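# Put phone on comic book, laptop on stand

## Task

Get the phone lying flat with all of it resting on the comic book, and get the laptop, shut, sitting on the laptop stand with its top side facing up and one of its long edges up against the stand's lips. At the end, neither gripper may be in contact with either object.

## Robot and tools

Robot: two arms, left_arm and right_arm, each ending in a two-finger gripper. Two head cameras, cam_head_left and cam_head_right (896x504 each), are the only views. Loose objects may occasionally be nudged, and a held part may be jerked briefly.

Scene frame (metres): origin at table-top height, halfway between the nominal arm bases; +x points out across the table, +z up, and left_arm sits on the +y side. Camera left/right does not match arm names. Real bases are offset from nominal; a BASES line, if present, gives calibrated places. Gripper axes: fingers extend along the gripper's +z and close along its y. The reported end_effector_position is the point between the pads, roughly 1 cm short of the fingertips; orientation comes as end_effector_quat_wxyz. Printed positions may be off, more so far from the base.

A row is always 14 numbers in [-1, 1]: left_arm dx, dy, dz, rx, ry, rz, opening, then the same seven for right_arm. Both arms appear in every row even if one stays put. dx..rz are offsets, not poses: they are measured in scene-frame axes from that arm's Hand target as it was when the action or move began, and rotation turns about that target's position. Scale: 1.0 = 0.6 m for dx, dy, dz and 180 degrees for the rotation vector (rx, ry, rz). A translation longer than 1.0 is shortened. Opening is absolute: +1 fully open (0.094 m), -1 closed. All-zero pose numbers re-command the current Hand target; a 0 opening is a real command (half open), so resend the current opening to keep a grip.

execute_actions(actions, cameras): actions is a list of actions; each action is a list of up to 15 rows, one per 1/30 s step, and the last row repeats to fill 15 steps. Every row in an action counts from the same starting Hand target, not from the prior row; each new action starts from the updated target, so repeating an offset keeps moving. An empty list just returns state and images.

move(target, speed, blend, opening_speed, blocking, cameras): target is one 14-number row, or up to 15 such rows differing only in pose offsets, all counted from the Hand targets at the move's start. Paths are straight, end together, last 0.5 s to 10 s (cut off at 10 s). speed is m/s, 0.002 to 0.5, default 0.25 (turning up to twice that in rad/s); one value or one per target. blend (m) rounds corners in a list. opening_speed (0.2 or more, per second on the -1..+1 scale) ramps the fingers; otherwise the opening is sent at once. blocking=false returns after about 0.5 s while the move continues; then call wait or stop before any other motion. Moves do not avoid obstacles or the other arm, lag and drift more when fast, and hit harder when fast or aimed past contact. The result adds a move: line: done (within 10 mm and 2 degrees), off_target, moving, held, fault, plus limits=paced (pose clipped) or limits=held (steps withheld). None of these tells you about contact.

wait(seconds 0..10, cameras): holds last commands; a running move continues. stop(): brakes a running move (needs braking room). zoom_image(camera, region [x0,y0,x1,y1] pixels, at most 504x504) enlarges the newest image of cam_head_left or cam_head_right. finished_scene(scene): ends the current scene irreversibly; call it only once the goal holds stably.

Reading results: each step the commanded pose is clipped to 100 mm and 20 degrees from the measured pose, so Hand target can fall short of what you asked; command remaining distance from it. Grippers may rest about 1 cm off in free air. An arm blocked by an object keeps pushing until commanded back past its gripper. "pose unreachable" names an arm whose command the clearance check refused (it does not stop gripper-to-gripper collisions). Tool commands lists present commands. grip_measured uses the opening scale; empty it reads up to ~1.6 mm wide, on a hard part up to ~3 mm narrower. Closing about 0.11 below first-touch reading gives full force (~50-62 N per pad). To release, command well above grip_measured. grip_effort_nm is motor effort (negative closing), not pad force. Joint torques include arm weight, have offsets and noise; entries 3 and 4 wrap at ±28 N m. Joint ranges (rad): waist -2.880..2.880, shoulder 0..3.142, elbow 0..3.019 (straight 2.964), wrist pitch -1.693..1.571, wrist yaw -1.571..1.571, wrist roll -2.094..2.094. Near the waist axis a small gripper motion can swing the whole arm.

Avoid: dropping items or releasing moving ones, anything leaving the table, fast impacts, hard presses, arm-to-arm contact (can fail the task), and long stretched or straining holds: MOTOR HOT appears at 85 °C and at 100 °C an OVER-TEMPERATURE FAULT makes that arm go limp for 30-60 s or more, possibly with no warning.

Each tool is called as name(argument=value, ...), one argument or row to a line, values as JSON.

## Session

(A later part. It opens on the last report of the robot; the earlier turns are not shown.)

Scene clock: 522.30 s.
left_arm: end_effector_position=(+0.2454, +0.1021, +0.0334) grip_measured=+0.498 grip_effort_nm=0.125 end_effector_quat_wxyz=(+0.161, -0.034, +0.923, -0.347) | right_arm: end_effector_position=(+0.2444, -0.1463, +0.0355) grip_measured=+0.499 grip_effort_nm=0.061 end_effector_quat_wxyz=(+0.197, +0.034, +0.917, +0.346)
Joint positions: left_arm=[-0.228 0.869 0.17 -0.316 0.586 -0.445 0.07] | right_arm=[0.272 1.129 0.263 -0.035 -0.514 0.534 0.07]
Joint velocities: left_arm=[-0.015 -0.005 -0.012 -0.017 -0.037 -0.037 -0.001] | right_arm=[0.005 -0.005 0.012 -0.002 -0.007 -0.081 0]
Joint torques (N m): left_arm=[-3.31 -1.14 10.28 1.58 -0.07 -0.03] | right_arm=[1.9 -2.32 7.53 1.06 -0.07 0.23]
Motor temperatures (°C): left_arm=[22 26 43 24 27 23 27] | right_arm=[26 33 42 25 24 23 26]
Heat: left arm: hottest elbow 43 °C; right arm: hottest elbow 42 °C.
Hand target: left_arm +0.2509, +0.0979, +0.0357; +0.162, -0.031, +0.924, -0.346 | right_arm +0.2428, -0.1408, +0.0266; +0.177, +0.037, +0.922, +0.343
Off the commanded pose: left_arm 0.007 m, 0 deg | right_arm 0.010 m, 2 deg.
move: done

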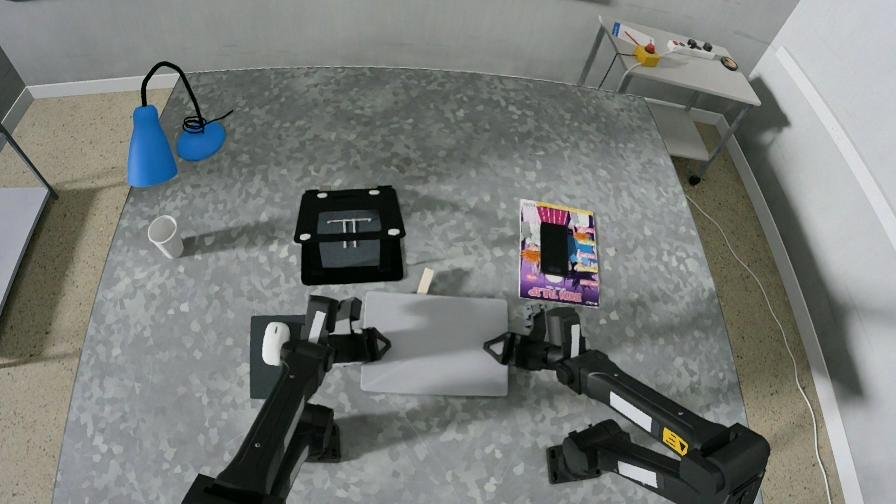

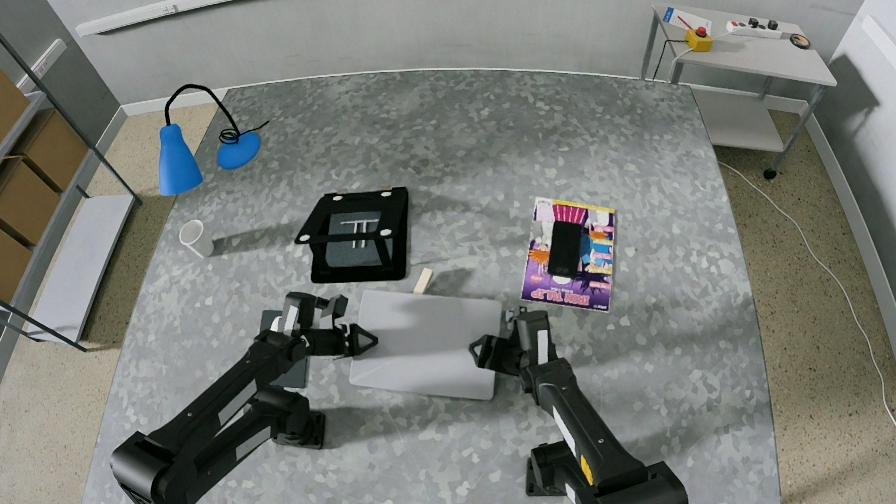

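move(
  target=[
    [0,-0.06,-0.006,0,0,0,0.5,0.0,0.06,0.0,0,0,0,0.5],
    [0,-0.075,0.03,0,0,0,0.5,0.0,0.075,0.035,0,0,0,0.5],
  ],
  speed=0.07,
)

zoom_image(
  camera="cam_head_left",
  region=[310, 260, 570, 420],
)

zoom_image(
  camera="cam_head_right",
  region=[310, 260, 570, 420],
)

Scene clock: 526.57 s.
left_arm: end_effector_position=(+0.2519, +0.0919, +0.0314) grip_measured=+0.500 grip_effort_nm=0.007 end_effector_quat_wxyz=(+0.186, -0.055, +0.934, -0.299) | right_arm: end_effector_position=(+0.2496, -0.1361, +0.0346) grip_measured=+0.500 grip_effort_nm=-0.027 end_effector_quat_wxyz=(+0.209, +0.062, +0.928, +0.301)
Joint positions: left_arm=[-0.387 0.852 0.174 -0.265 0.38 -0.601 0.07] | right_arm=[0.385 1.122 0.286 -0.052 -0.338 0.644 0.07]
Joint velocities: left_arm=[-0.005 -0.005 -0.002 0.002 -0.007 0.051 0] | right_arm=[0.005 -0.005 -0.002 -0.007 -0.037 0.007 0]
Joint torques (N m): left_arm=[-7.82 -1.67 13.56 1.07 2.87 -0.58] | right_arm=[6.24 -4.84 9.89 0.9 -2.38 0.59]
Motor temperatures (°C): left_arm=[22 26 43 24 27 23 27] | right_arm=[26 33 42 25 24 23 26]
Heat: left arm: hottest elbow 43 °C; right arm: hottest elbow 42 °C.
Hand target: left_arm +0.2507, +0.0531, +0.0539; +0.162, -0.032, +0.923, -0.347 | right_arm +0.2435, -0.0955, +0.0471; +0.177, +0.037, +0.922, +0.343
Off the commanded pose: left_arm 0.045 m, 7 deg | right_arm 0.043 m, 7 deg.
move: off_target (left_arm, right_arm)

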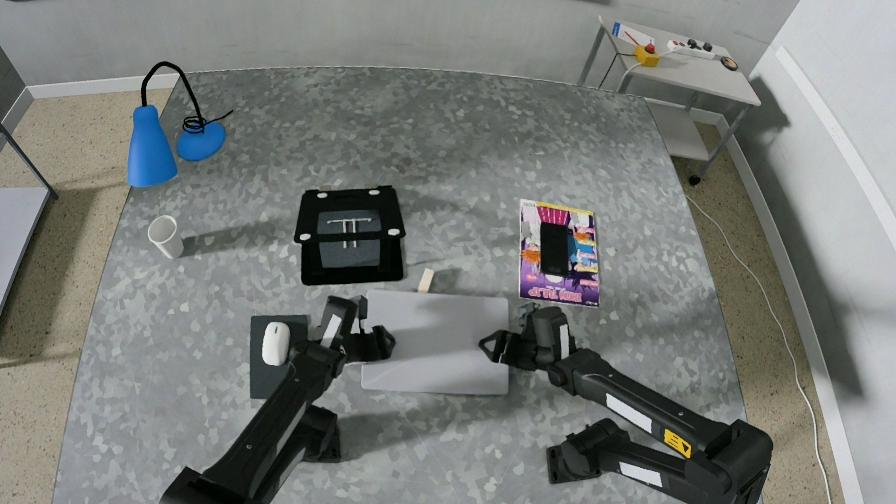

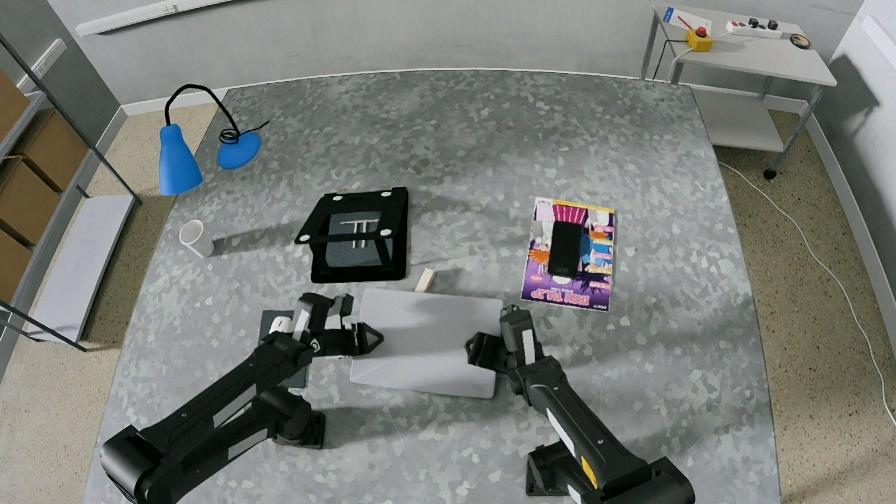

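Scaled by 1.938.

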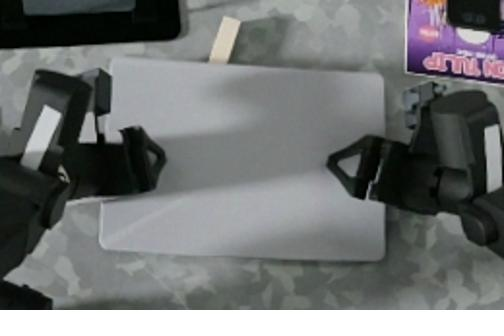

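Scaled by 1.938.

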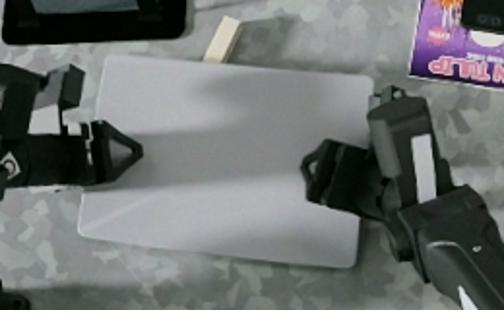

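move(
  target=[0,0.01,0.07,0,0,0,0.5,0.0,-0.01,0.08,0,0,0,0.5],
  speed=0.06,
)

zoom_image(
  camera="cam_head_left",
  region=[310, 260, 570, 420],
)

zoom_image(
  camera="cam_head_right",
  region=[310, 260, 570, 420],
)

Scene clock: 531.30 s.
left_arm: end_effector_position=(+0.2142, +0.0908, +0.0339) grip_measured=+0.500 grip_effort_nm=0.007 end_effector_quat_wxyz=(+0.115, -0.059, +0.945, -0.299) | right_arm: end_effector_position=(+0.2048, -0.1378, +0.0366) grip_measured=+0.501 grip_effort_nm=-0.037 end_effector_quat_wxyz=(+0.128, +0.065, +0.945, +0.293)
Joint positions: left_arm=[-0.415 0.745 0.188 -0.507 0.43 -0.623 0.07] | right_arm=[0.412 1.001 0.291 -0.323 -0.386 0.663 0.07]
Joint velocities: left_arm=[0.005 0.005 -0.012 0.002 0.022 -0.066 0] | right_arm=[-0.005 -0.015 -0.002 -0.007 -0.037 0.022 -0.002]
Joint torques (N m): left_arm=[-4.07 -3.9 19.56 1.8 1.59 -0.15] | right_arm=[2.9 -7.88 14.83 1.51 -1.31 0.26]
Motor temperatures (°C): left_arm=[22 26 43 24 30 24 27] | right_arm=[26 33 43 25 27 23 26]
Heat: left arm: hottest elbow 43 °C; right arm: hottest elbow 43 °C.
Hand target: left_arm +0.2512, +0.0589, +0.0956; +0.162, -0.032, +0.923, -0.347 | right_arm +0.2440, -0.1009, +0.0952; +0.177, +0.037, +0.922, +0.343
Off the commanded pose: left_arm 0.079 m, 9 deg | right_arm 0.079 m, 9 deg.
move: off_target (left_arm, right_arm)

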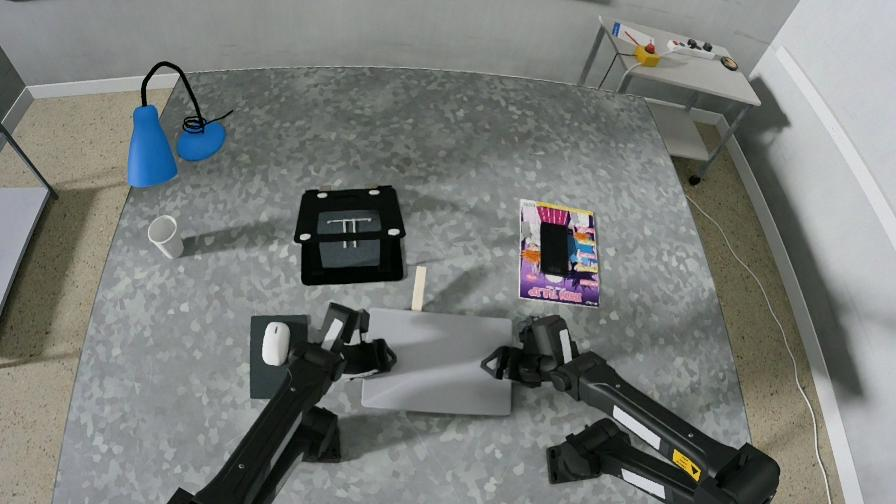

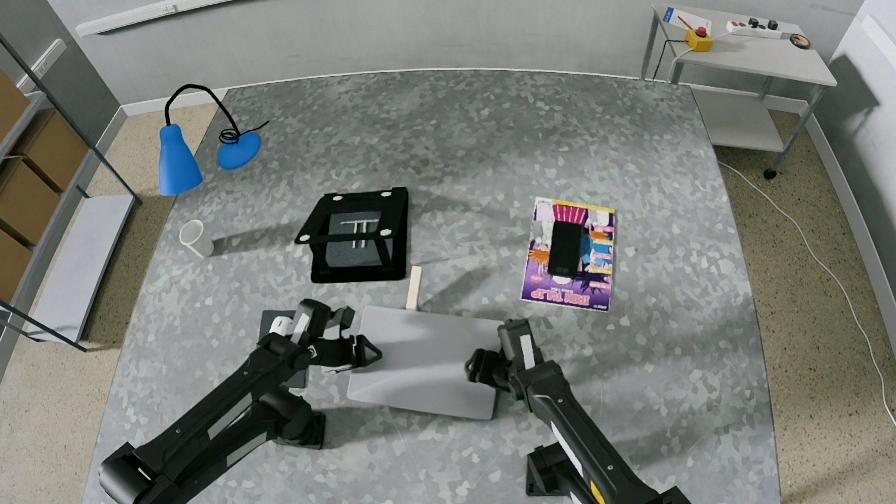

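Scaled by 1.938.

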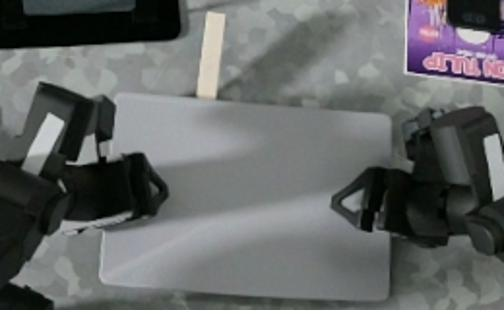

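Scaled by 1.938.

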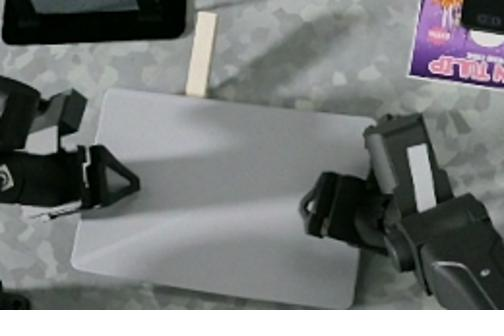

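move(
  target=[0.0,0.02,0.05,0,0,0,0.5,0.0,-0.02,0.05,0,0,0,0.5],
  speed=0.06,
)

zoom_image(
  camera="cam_head_left",
  region=[310, 260, 570, 420],
)

zoom_image(
  camera="cam_head_right",
  region=[310, 260, 570, 420],
)

Scene clock: 537.00 s.
left_arm: end_effector_position=(+0.2077, +0.0910, +0.0552) grip_measured=+0.500 grip_effort_nm=0.012 end_effector_quat_wxyz=(+0.097, -0.057, +0.946, -0.305) | right_arm: end_effector_position=(+0.1979, -0.1380, +0.0590) grip_measured=+0.501 grip_effort_nm=-0.042 end_effector_quat_wxyz=(+0.112, +0.065, +0.945, +0.299)
Joint positions: left_arm=[-0.401 0.674 0.236 -0.658 0.464 -0.608 0.07] | right_arm=[0.404 0.917 0.328 -0.468 -0.417 0.658 0.07]
Joint velocities: left_arm=[-0.015 -0.005 -0.017 -0.002 0.037 0.007 -0.001] | right_arm=[0.005 -0.015 0.002 -0.002 -0.051 -0.066 -0.001]
Joint torques (N m): left_arm=[-0.85 -3.25 21.42 1.7 1.25 0.15] | right_arm=[0.67 -7.24 16.29 1.42 -0.99 0]
Motor temperatures (°C): left_arm=[22 26 44 24 30 24 27] | right_arm=[26 33 45 25 27 23 26]
Heat: left arm: hottest elbow 44 °C; right arm: hottest elbow 45 °C.
Hand target: left_arm +0.2515, +0.0708, +0.1254; +0.162, -0.032, +0.923, -0.347 | right_arm +0.2443, -0.1126, +0.1255; +0.177, +0.036, +0.922, +0.343
Off the commanded pose: left_arm 0.085 m, 10 deg | right_arm 0.084 m, 10 deg.
move: off_target (left_arm, right_arm); limits=paced

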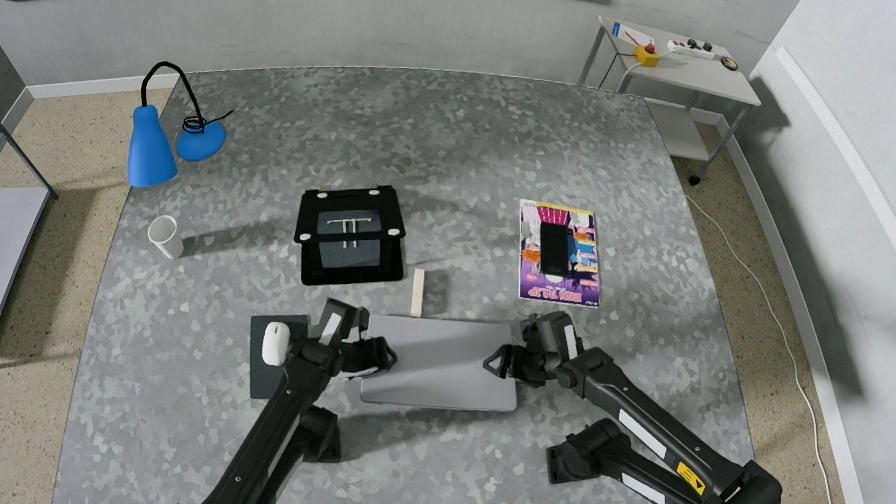

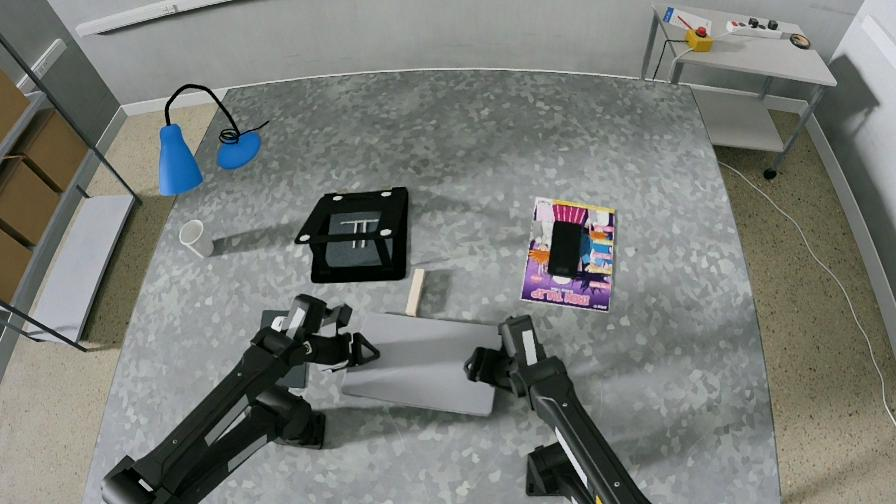

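Scaled by 1.938.

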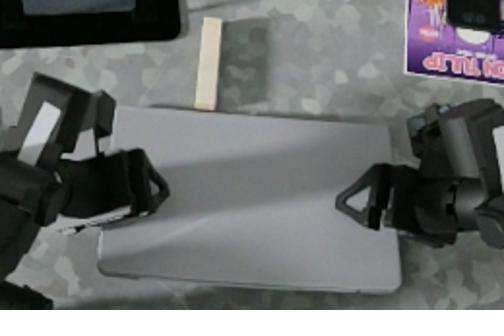

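Scaled by 1.938.

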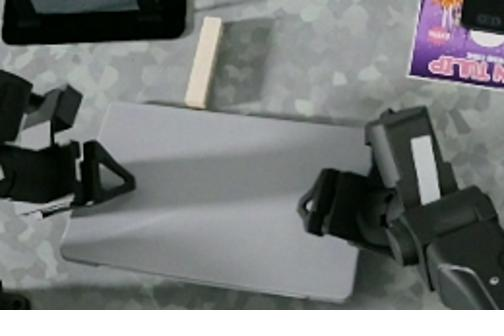

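move(
  target=[0.0,0.0,0.02,-0.221,0.103,0.044,0.5,0.0,0.0,0.02,0.223,0.061,-0.016,0.5],
  speed=0.15,
)

zoom_image(
  camera="cam_head_left",
  region=[310, 260, 570, 420],
)

zoom_image(
  camera="cam_head_right",
  region=[310, 260, 570, 420],
)

Scene clock: 554.60 s.
left_arm: end_effector_position=(+0.2486, +0.0754, +0.1273) grip_measured=+0.500 grip_effort_nm=-0.007 end_effector_quat_wxyz=(+0.009, -0.221, +0.764, -0.606) | right_arm: end_effector_position=(+0.2374, -0.1234, +0.1186) grip_measured=+0.501 grip_effort_nm=-0.076 end_effector_quat_wxyz=(+0.062, +0.187, +0.767, +0.610)
Joint positions: left_arm=[-0.078 0.791 0.152 -0.044 1.136 -1.202 0.07] | right_arm=[0.144 1.115 0.195 0.424 -1.025 1.275 0.071]
Joint velocities: left_arm=[-0.005 -0.005 -0.002 -0.017 0.051 -0.051 0] | right_arm=[0.005 0.015 0.012 0.002 -0.037 -0.037 0]
Joint torques (N m): left_arm=[-2.37 -2.73 10.24 2.82 1.01 0.04] | right_arm=[2.02 -5.71 8.01 2.97 -0.99 0.06]
Motor temperatures (°C): left_arm=[22 25 47 24 31 23 27] | right_arm=[26 34 52 25 27 23 25]
Heat: left arm: hottest elbow 47 °C; right arm: hottest elbow 52 °C.
Hand target: left_arm +0.2504, +0.0704, +0.1373; +0.013, -0.201, +0.761, -0.617 | right_arm +0.2427, -0.1142, +0.1375; +0.078, +0.148, +0.761, +0.627
Off the commanded pose: left_arm 0.011 m, 3 deg | right_arm 0.023 m, 5 deg.
move: off_target (left_arm, right_arm)

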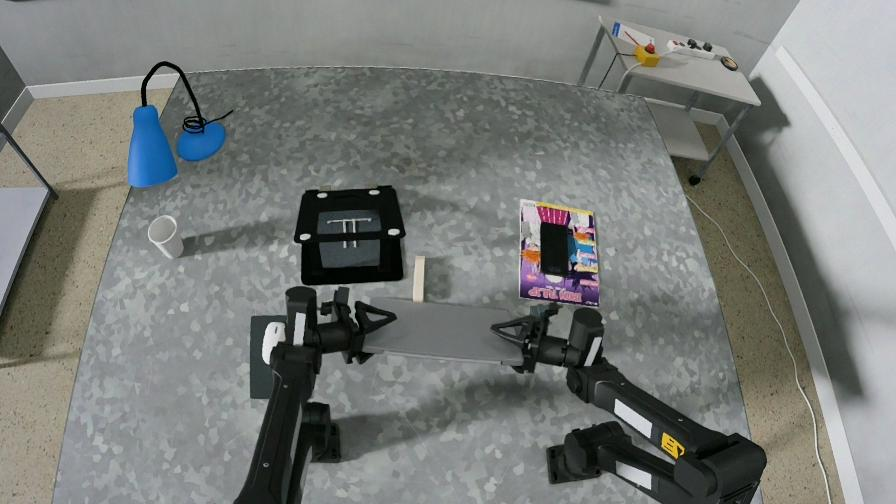

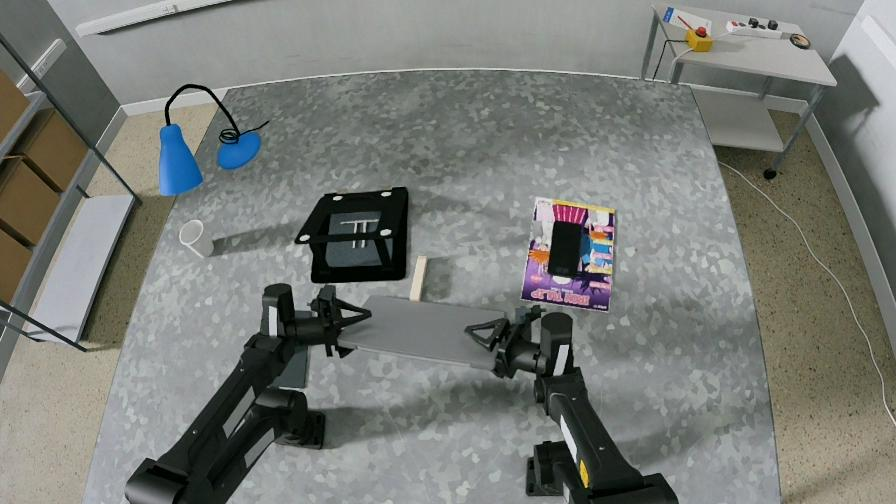

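Scaled by 1.938.

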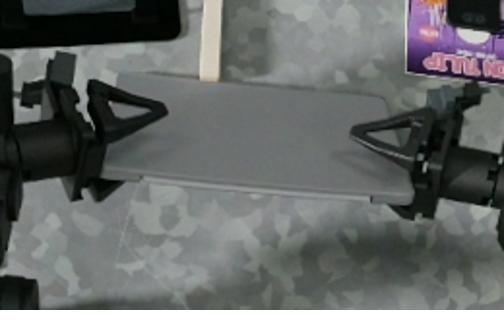

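Scaled by 1.938.

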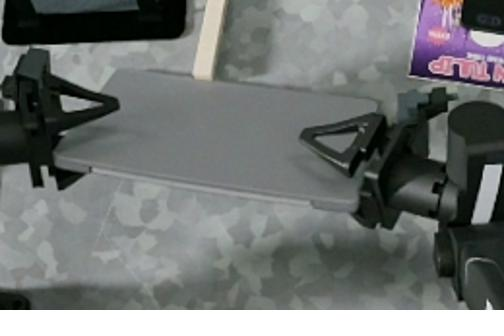

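move(
  target=[0.03,0.0,-0.075,0,0,0,0.5,0.03,0.0,-0.065,0,0,0,0.5],
  speed=0.08,
)

zoom_image(
  camera="cam_head_left",
  region=[310, 260, 570, 420],
)

zoom_image(
  camera="cam_head_right",
  region=[310, 260, 570, 420],
)

Scene clock: 561.63 s.
left_arm: end_effector_position=(+0.2665, +0.0741, +0.0868) grip_measured=+0.500 grip_effort_nm=-0.002 end_effector_quat_wxyz=(+0.009, -0.218, +0.763, -0.608) | right_arm: end_effector_position=(+0.2480, -0.1206, +0.0821) grip_measured=+0.501 grip_effort_nm=-0.066 end_effector_quat_wxyz=(+0.059, +0.178, +0.768, +0.613)
Joint positions: left_arm=[-0.077 1.151 0.129 0.344 1.143 -1.202 0.07] | right_arm=[0.143 1.394 0.195 0.699 -1.043 1.261 0.071]
Joint velocities: left_arm=[-0.015 -0.005 -0.012 0.007 -0.007 -0.022 0.002] | right_arm=[-0.005 -0.005 0.007 -0.002 -0.022 0.022 0]
Joint torques (N m): left_arm=[-3.02 -5.13 7.08 2.52 0.86 0.02] | right_arm=[1.14 -7.59 6.35 2.85 -0.8 0.09]
Motor temperatures (°C): left_arm=[22 25 46 24 30 23 27] | right_arm=[26 34 50 25 27 23 25]
Heat: left arm: hottest elbow 46 °C; right arm: hottest elbow 50 °C.
Hand target: left_arm +0.2681, +0.0702, +0.0932; +0.013, -0.201, +0.761, -0.616 | right_arm +0.2599, -0.1146, +0.0981; +0.079, +0.148, +0.761, +0.627
Off the commanded pose: left_arm 0.007 m, 2 deg | right_arm 0.022 m, 4 deg.
move: off_target (right_arm)

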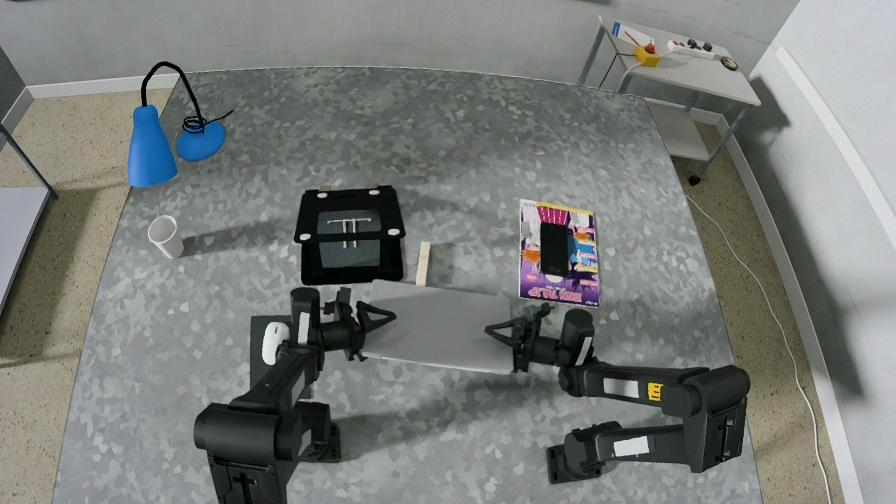

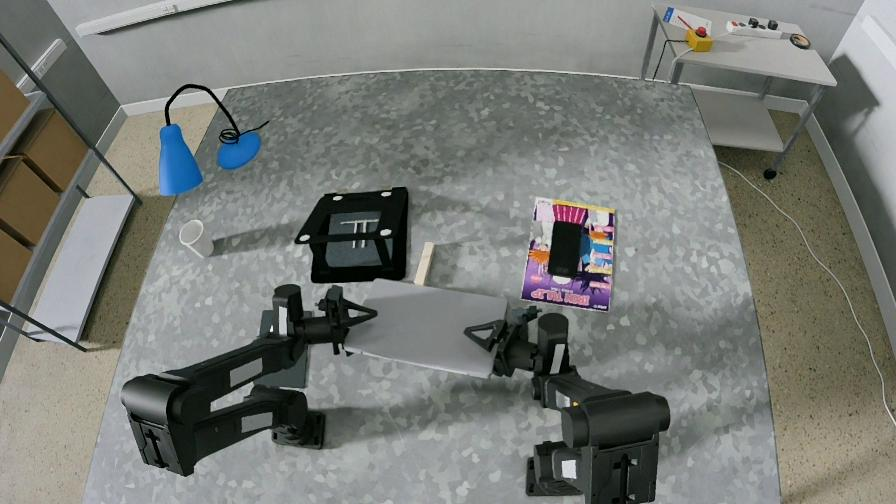

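Scaled by 1.938.

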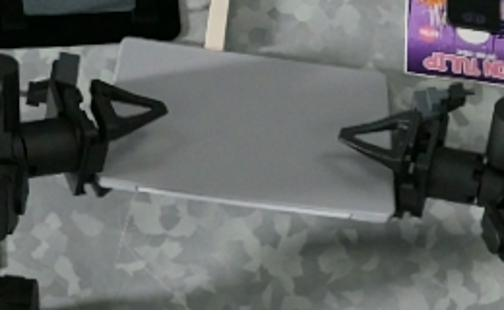

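Scaled by 1.938.

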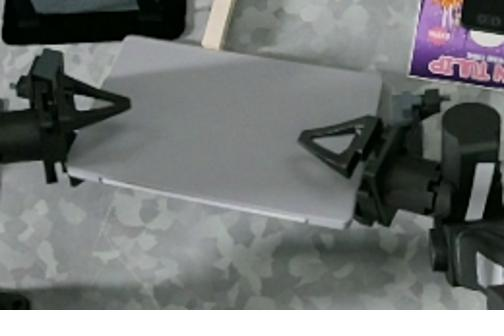

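move(
  target=[0.0,0.0,-0.01,0,0,0,-0.8,0.0,0.0,-0.015,0,0,0,-0.8],
  speed=0.08,
  opening_speed=0.4,
)

zoom_image(
  camera="cam_head_left",
  region=[310, 240, 570, 400],
)

zoom_image(
  camera="cam_head_right",
  region=[310, 240, 570, 400],
)

Scene clock: 569.77 s.
left_arm: end_effector_position=(+0.2613, +0.0745, +0.0748) grip_measured=+0.259 grip_effort_nm=-1.009 end_effector_quat_wxyz=(-0.003, -0.229, +0.763, -0.604) | right_arm: end_effector_position=(+0.2502, -0.1195, +0.0795) grip_measured=-0.615 grip_effort_nm=-1.023 end_effector_quat_wxyz=(+0.043, +0.195, +0.757, +0.622)
Joint positions: left_arm=[-0.077 1.206 0.113 0.388 1.141 -1.207 0.059] | right_arm=[0.142 1.451 0.195 0.788 -1.055 1.339 0.018]
Joint velocities: left_arm=[0.005 -0.015 -0.002 -0.002 -0.022 -0.007 0] | right_arm=[0.005 -0.005 0.012 0.002 -0.066 -0.037 -0.001]
Joint torques (N m): left_arm=[-2.14 -5.6 7.19 2.73 0.87 0.03] | right_arm=[1.26 -7.88 5.5 2.17 -0.31 -0.57]
Motor temperatures (°C): left_arm=[22 25 45 24 30 23 27] | right_arm=[26 34 48 25 26 23 26]
Heat: left arm: hottest elbow 45 °C; right arm: hottest elbow 48 °C.
Hand target: left_arm +0.2681, +0.0702, +0.0874; +0.013, -0.201, +0.761, -0.617 | right_arm +0.2597, -0.1146, +0.0892; +0.078, +0.148, +0.761, +0.627
Off the commanded pose: left_arm 0.015 m, 4 deg | right_arm 0.015 m, 7 deg.
move: off_target (left_arm, right_arm)

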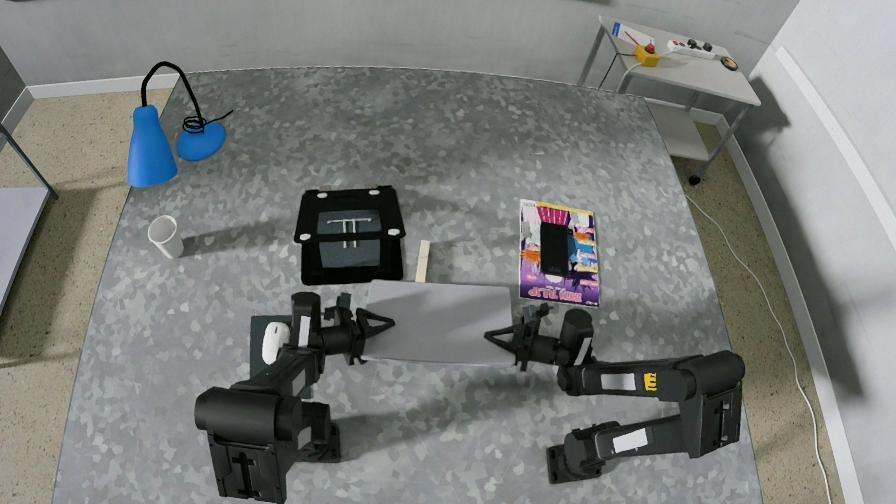

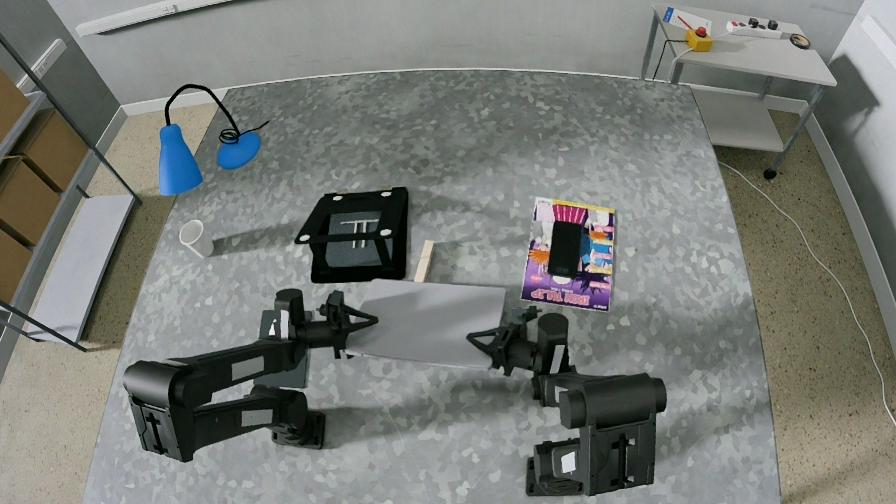

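Scaled by 1.938.

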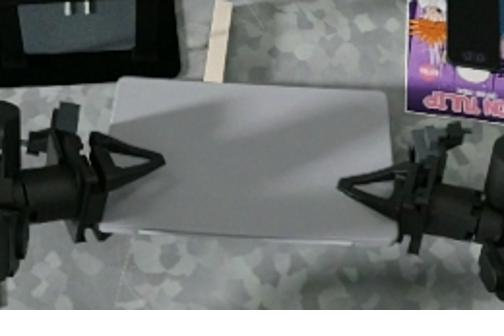

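Scaled by 1.938.

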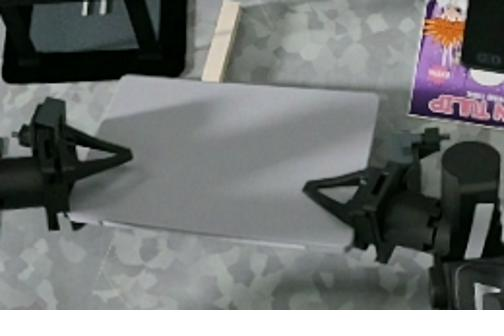

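move(
  target=[0.0,0.0,-0.06,0,0,0,-0.8,0.0,0.0,0,0,0,0,-0.8],
  speed=0.06,
)

zoom_image(
  camera="cam_head_left",
  region=[310, 240, 570, 400],
)

zoom_image(
  camera="cam_head_right",
  region=[310, 240, 570, 400],
)

Scene clock: 575.63 s.
left_arm: end_effector_position=(+0.2605, +0.0719, +0.0496) grip_measured=+0.244 grip_effort_nm=-1.004 end_effector_quat_wxyz=(+0.008, -0.202, +0.763, -0.614) | right_arm: end_effector_position=(+0.2518, -0.1201, +0.0793) grip_measured=-0.660 grip_effort_nm=-1.043 end_effector_quat_wxyz=(+0.068, +0.171, +0.764, +0.619)
Joint positions: left_arm=[-0.082 1.482 0.095 0.715 1.164 -1.186 0.058] | right_arm=[0.142 1.451 0.195 0.791 -1.045 1.272 0.016]
Joint velocities: left_arm=[0.005 -0.005 -0.002 0.007 0.037 -0.051 0.001] | right_arm=[-0.005 -0.005 0.007 -0.007 -0.081 0.007 -0.001]
Joint torques (N m): left_arm=[-1.67 -5.36 4.27 1.99 0.02 -0.16] | right_arm=[1.26 -7.82 5.56 1.99 -0.69 0.01]
Motor temperatures (°C): left_arm=[22 25 44 24 30 23 28] | right_arm=[26 34 47 25 26 24 26]
Heat: left arm: hottest elbow 44 °C; right arm: hottest elbow 47 °C.
Hand target: left_arm +0.2680, +0.0701, +0.0521; +0.013, -0.201, +0.761, -0.616 | right_arm +0.2597, -0.1146, +0.0891; +0.079, +0.148, +0.761, +0.627
Off the commanded pose: left_arm 0.008 m, 1 deg | right_arm 0.014 m, 3 deg.
move: off_target (right_arm)

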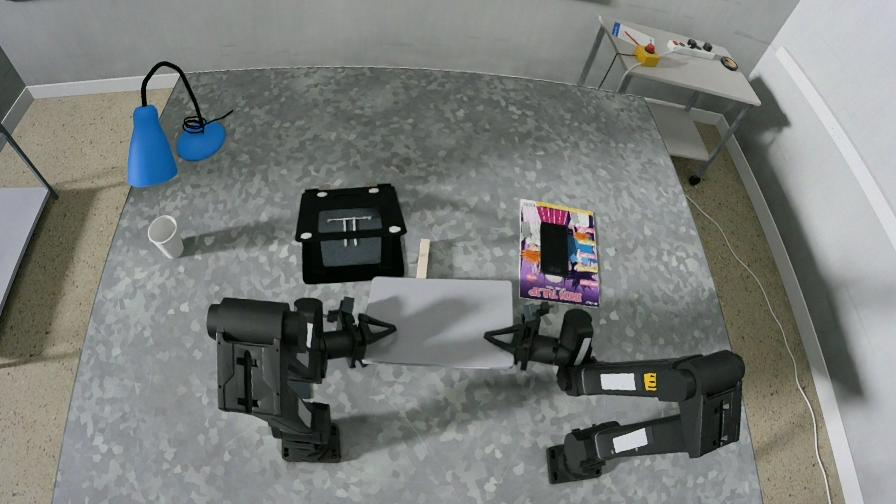

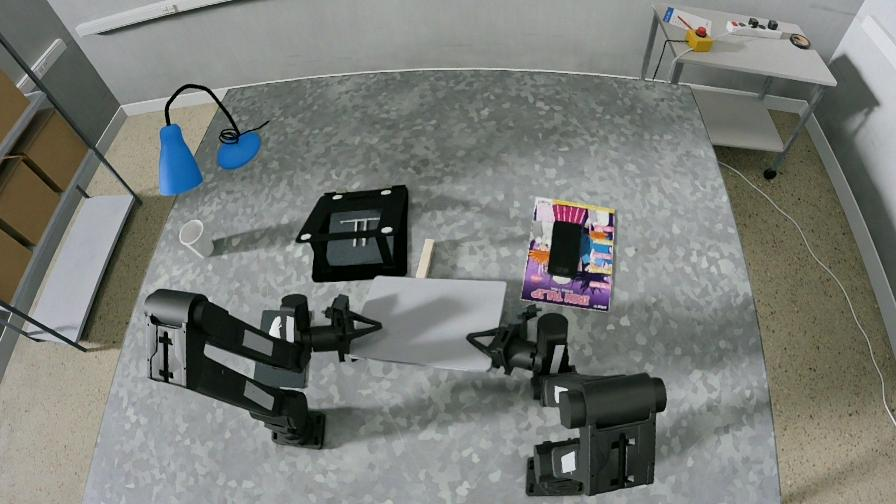

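Scaled by 1.938.

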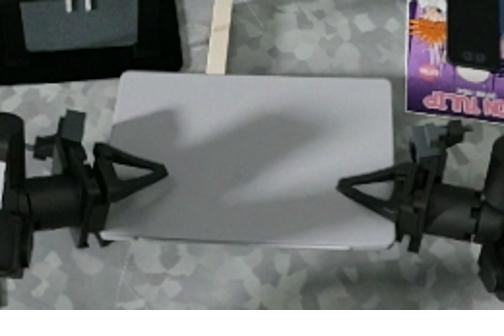

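Scaled by 1.938.

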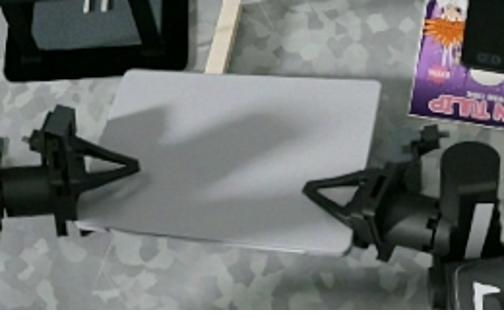

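move(
  target=[0.0,0.02,0.04,-0.075,0,0,0.4,0.0,0.0,0,0.075,0,0,-0.8],
  speed=0.1,
)

zoom_image(
  camera="cam_head_left",
  region=[310, 240, 570, 400],
)

zoom_image(
  camera="cam_head_right",
  region=[310, 240, 570, 400],
)

Scene clock: 586.87 s.
left_arm: end_effector_position=(+0.2680, +0.0789, +0.0778) grip_measured=+0.399 grip_effort_nm=0.085 end_effector_quat_wxyz=(-0.020, -0.195, +0.696, -0.691) | right_arm: end_effector_position=(+0.2506, -0.1157, +0.0663) grip_measured=-0.666 grip_effort_nm=-1.038 end_effector_quat_wxyz=(+0.026, +0.197, +0.708, +0.678)
Joint positions: left_arm=[-0.011 1.852 0.095 1.561 1.341 -1.682 0.066] | right_arm=[0.14 1.867 0.188 1.5 -1.11 1.644 0.016]
Joint velocities: left_arm=[-0.005 -0.005 0.007 -0.007 -0.051 0.037 0] | right_arm=[-0.005 -0.005 -0.012 0.012 0.007 0.051 0]
Joint torques (N m): left_arm=[-0.5 -8.18 -0.99 2.29 -0.13 0.06] | right_arm=[0.09 -12.34 1.42 4.18 -0.73 0.22]
Motor temperatures (°C): left_arm=[22 25 42 24 29 23 28] | right_arm=[26 34 45 25 26 24 27]
Heat: left arm: hottest elbow 42 °C; right arm: hottest elbow 45 °C.
Hand target: left_arm +0.2679, +0.0818, +0.0776; -0.011, -0.201, +0.682, -0.703 | right_arm +0.2589, -0.1149, +0.0885; +0.062, +0.156, +0.683, +0.711
Off the commanded pose: left_arm 0.004 m, 2 deg | right_arm 0.025 m, 8 deg.
joint sent to its limit (left arm) — joint 4 (wrist pitch), upper limit. The joint targets still meet the commanded pose.
joint sent to its limit (right arm) — joint 4 (wrist pitch), upper limit. The joint targets are off in orientation, not in position.
move: off_target (right_arm)

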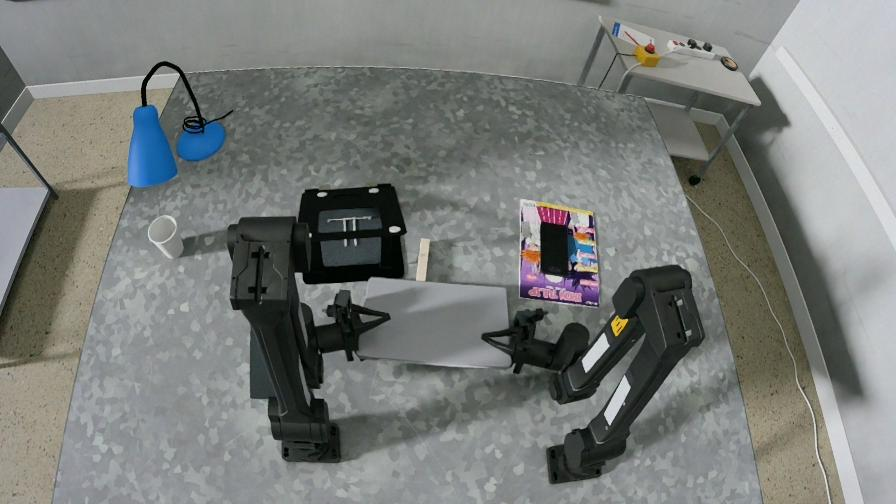

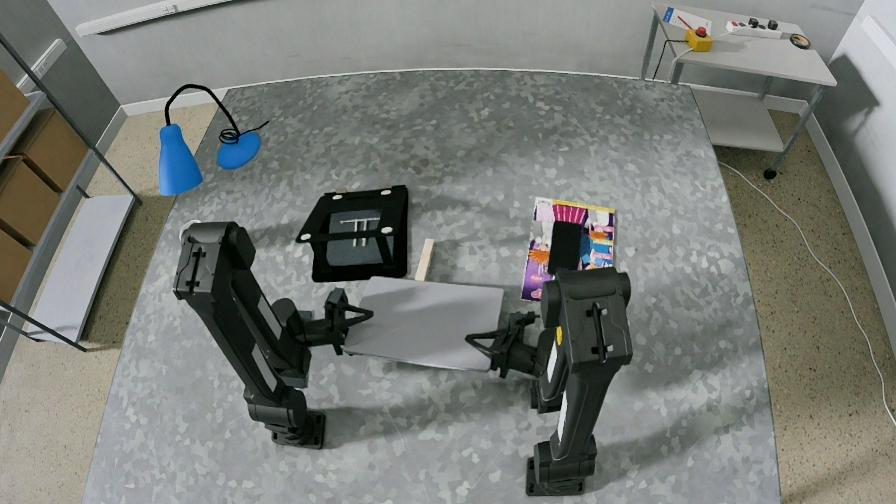

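Scaled by 1.938.

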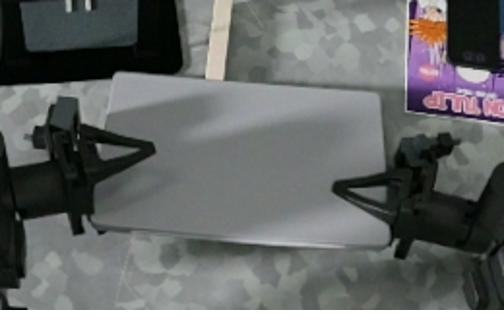

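Scaled by 1.938.

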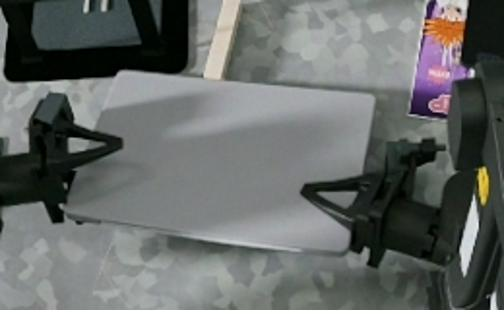

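move(
  target=[0.0,0.0,0.0,0,0,0,-0.8,0.0,0.0,0,0,0,0,-0.8],
  speed=0.1,
  opening_speed=0.4,
)

zoom_image(
  camera="cam_head_left",
  region=[310, 240, 570, 400],
)

zoom_image(
  camera="cam_head_right",
  region=[310, 240, 570, 400],
)

Scene clock: 593.07 s.
left_arm: end_effector_position=(+0.2665, +0.0791, +0.0744) grip_measured=+0.303 grip_effort_nm=-1.009 end_effector_quat_wxyz=(-0.026, -0.205, +0.695, -0.689) | right_arm: end_effector_position=(+0.2506, -0.1156, +0.0680) grip_measured=-0.666 grip_effort_nm=-1.038 end_effector_quat_wxyz=(+0.034, +0.188, +0.708, +0.680)
Joint positions: left_arm=[-0.011 1.867 0.09 1.561 1.335 -1.686 0.061] | right_arm=[0.14 1.867 0.188 1.511 -1.111 1.631 0.016]
Joint velocities: left_arm=[0.005 -0.005 -0.007 0.002 -0.066 -0.037 0] | right_arm=[0.005 -0.005 -0.002 0.007 -0.007 -0.066 0]
Joint torques (N m): left_arm=[-0.79 -7.82 -0.62 2.15 0.16 0.06] | right_arm=[0.21 -12.57 1.42 3.86 -0.68 0.34]
Motor temperatures (°C): left_arm=[22 25 41 24 28 23 28] | right_arm=[26 34 44 25 26 23 27]
Heat: left arm: hottest elbow 41 °C; right arm: hottest elbow 44 °C.
Hand target: left_arm +0.2678, +0.0818, +0.0776; -0.012, -0.201, +0.682, -0.703 | right_arm +0.2589, -0.1149, +0.0885; +0.062, +0.156, +0.683, +0.711
Off the commanded pose: left_arm 0.004 m, 3 deg | right_arm 0.022 m, 7 deg.
joint sent to its limit (left arm) — joint 4 (wrist pitch), upper limit. The joint targets still meet the commanded pose.
joint sent to its limit (right arm) — joint 4 (wrist pitch), upper limit. The joint targets still meet the commanded pose.
move: off_target (left_arm, right_arm)

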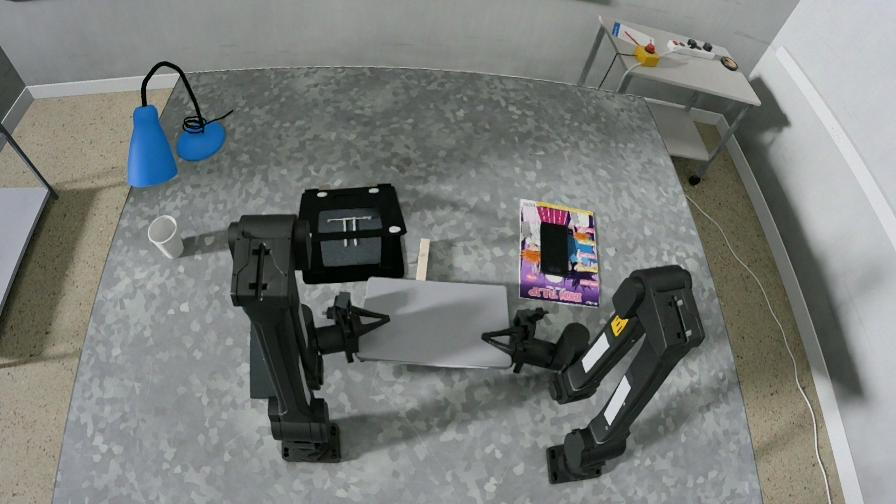

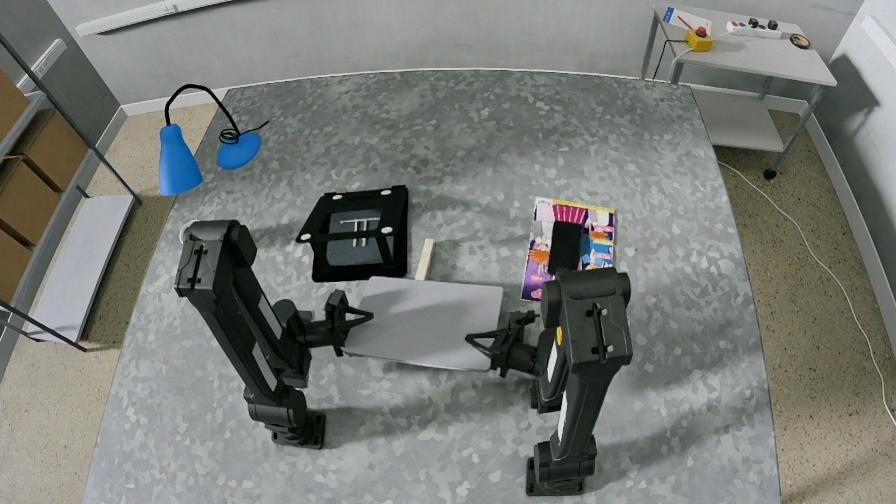

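Scaled by 1.938.

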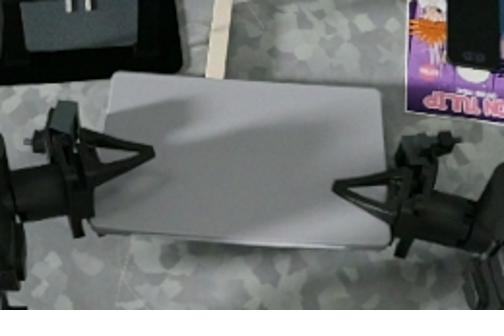

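Scaled by 1.938.

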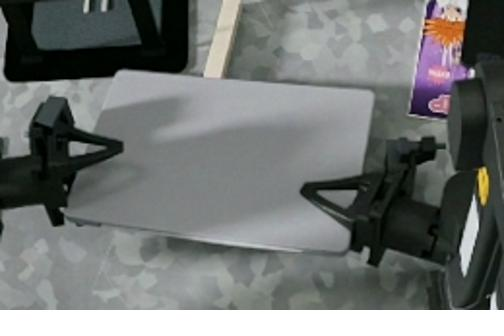

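zoom_image(
  camera="cam_head_left",
  region=[320, 270, 420, 370],
)

zoom_image(
  camera="cam_head_right",
  region=[310, 270, 410, 370],
)

zoom_image(
  camera="cam_head_right",
  region=[450, 290, 550, 390],
)

Scaled by 5.040.

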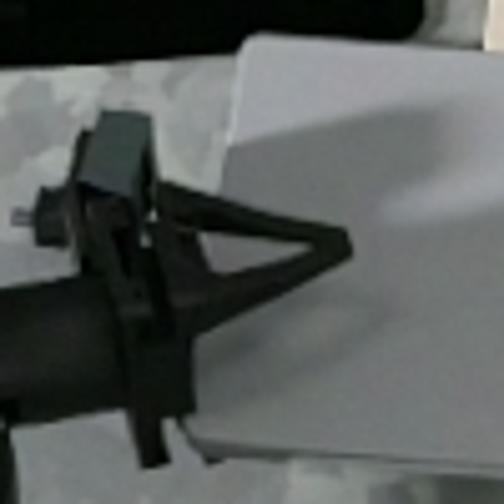

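Scaled by 5.040.

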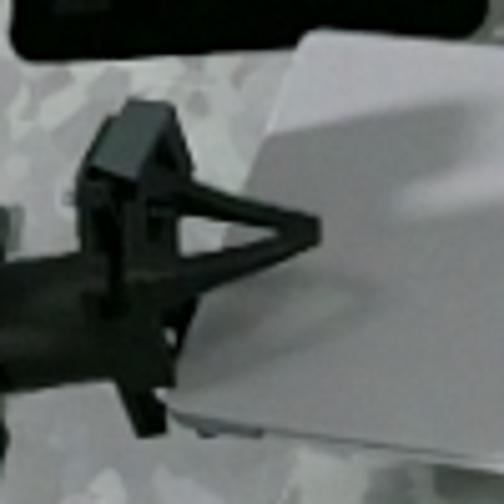

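Scaled by 5.040.

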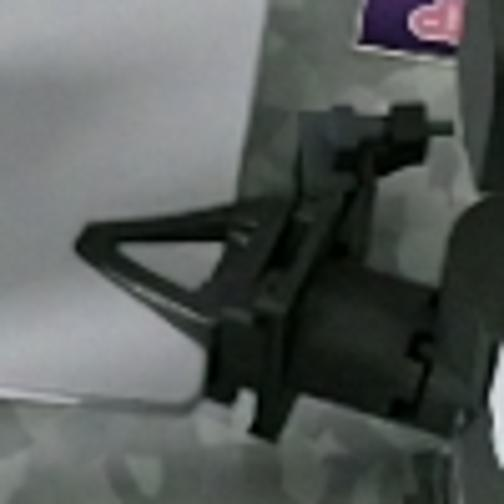

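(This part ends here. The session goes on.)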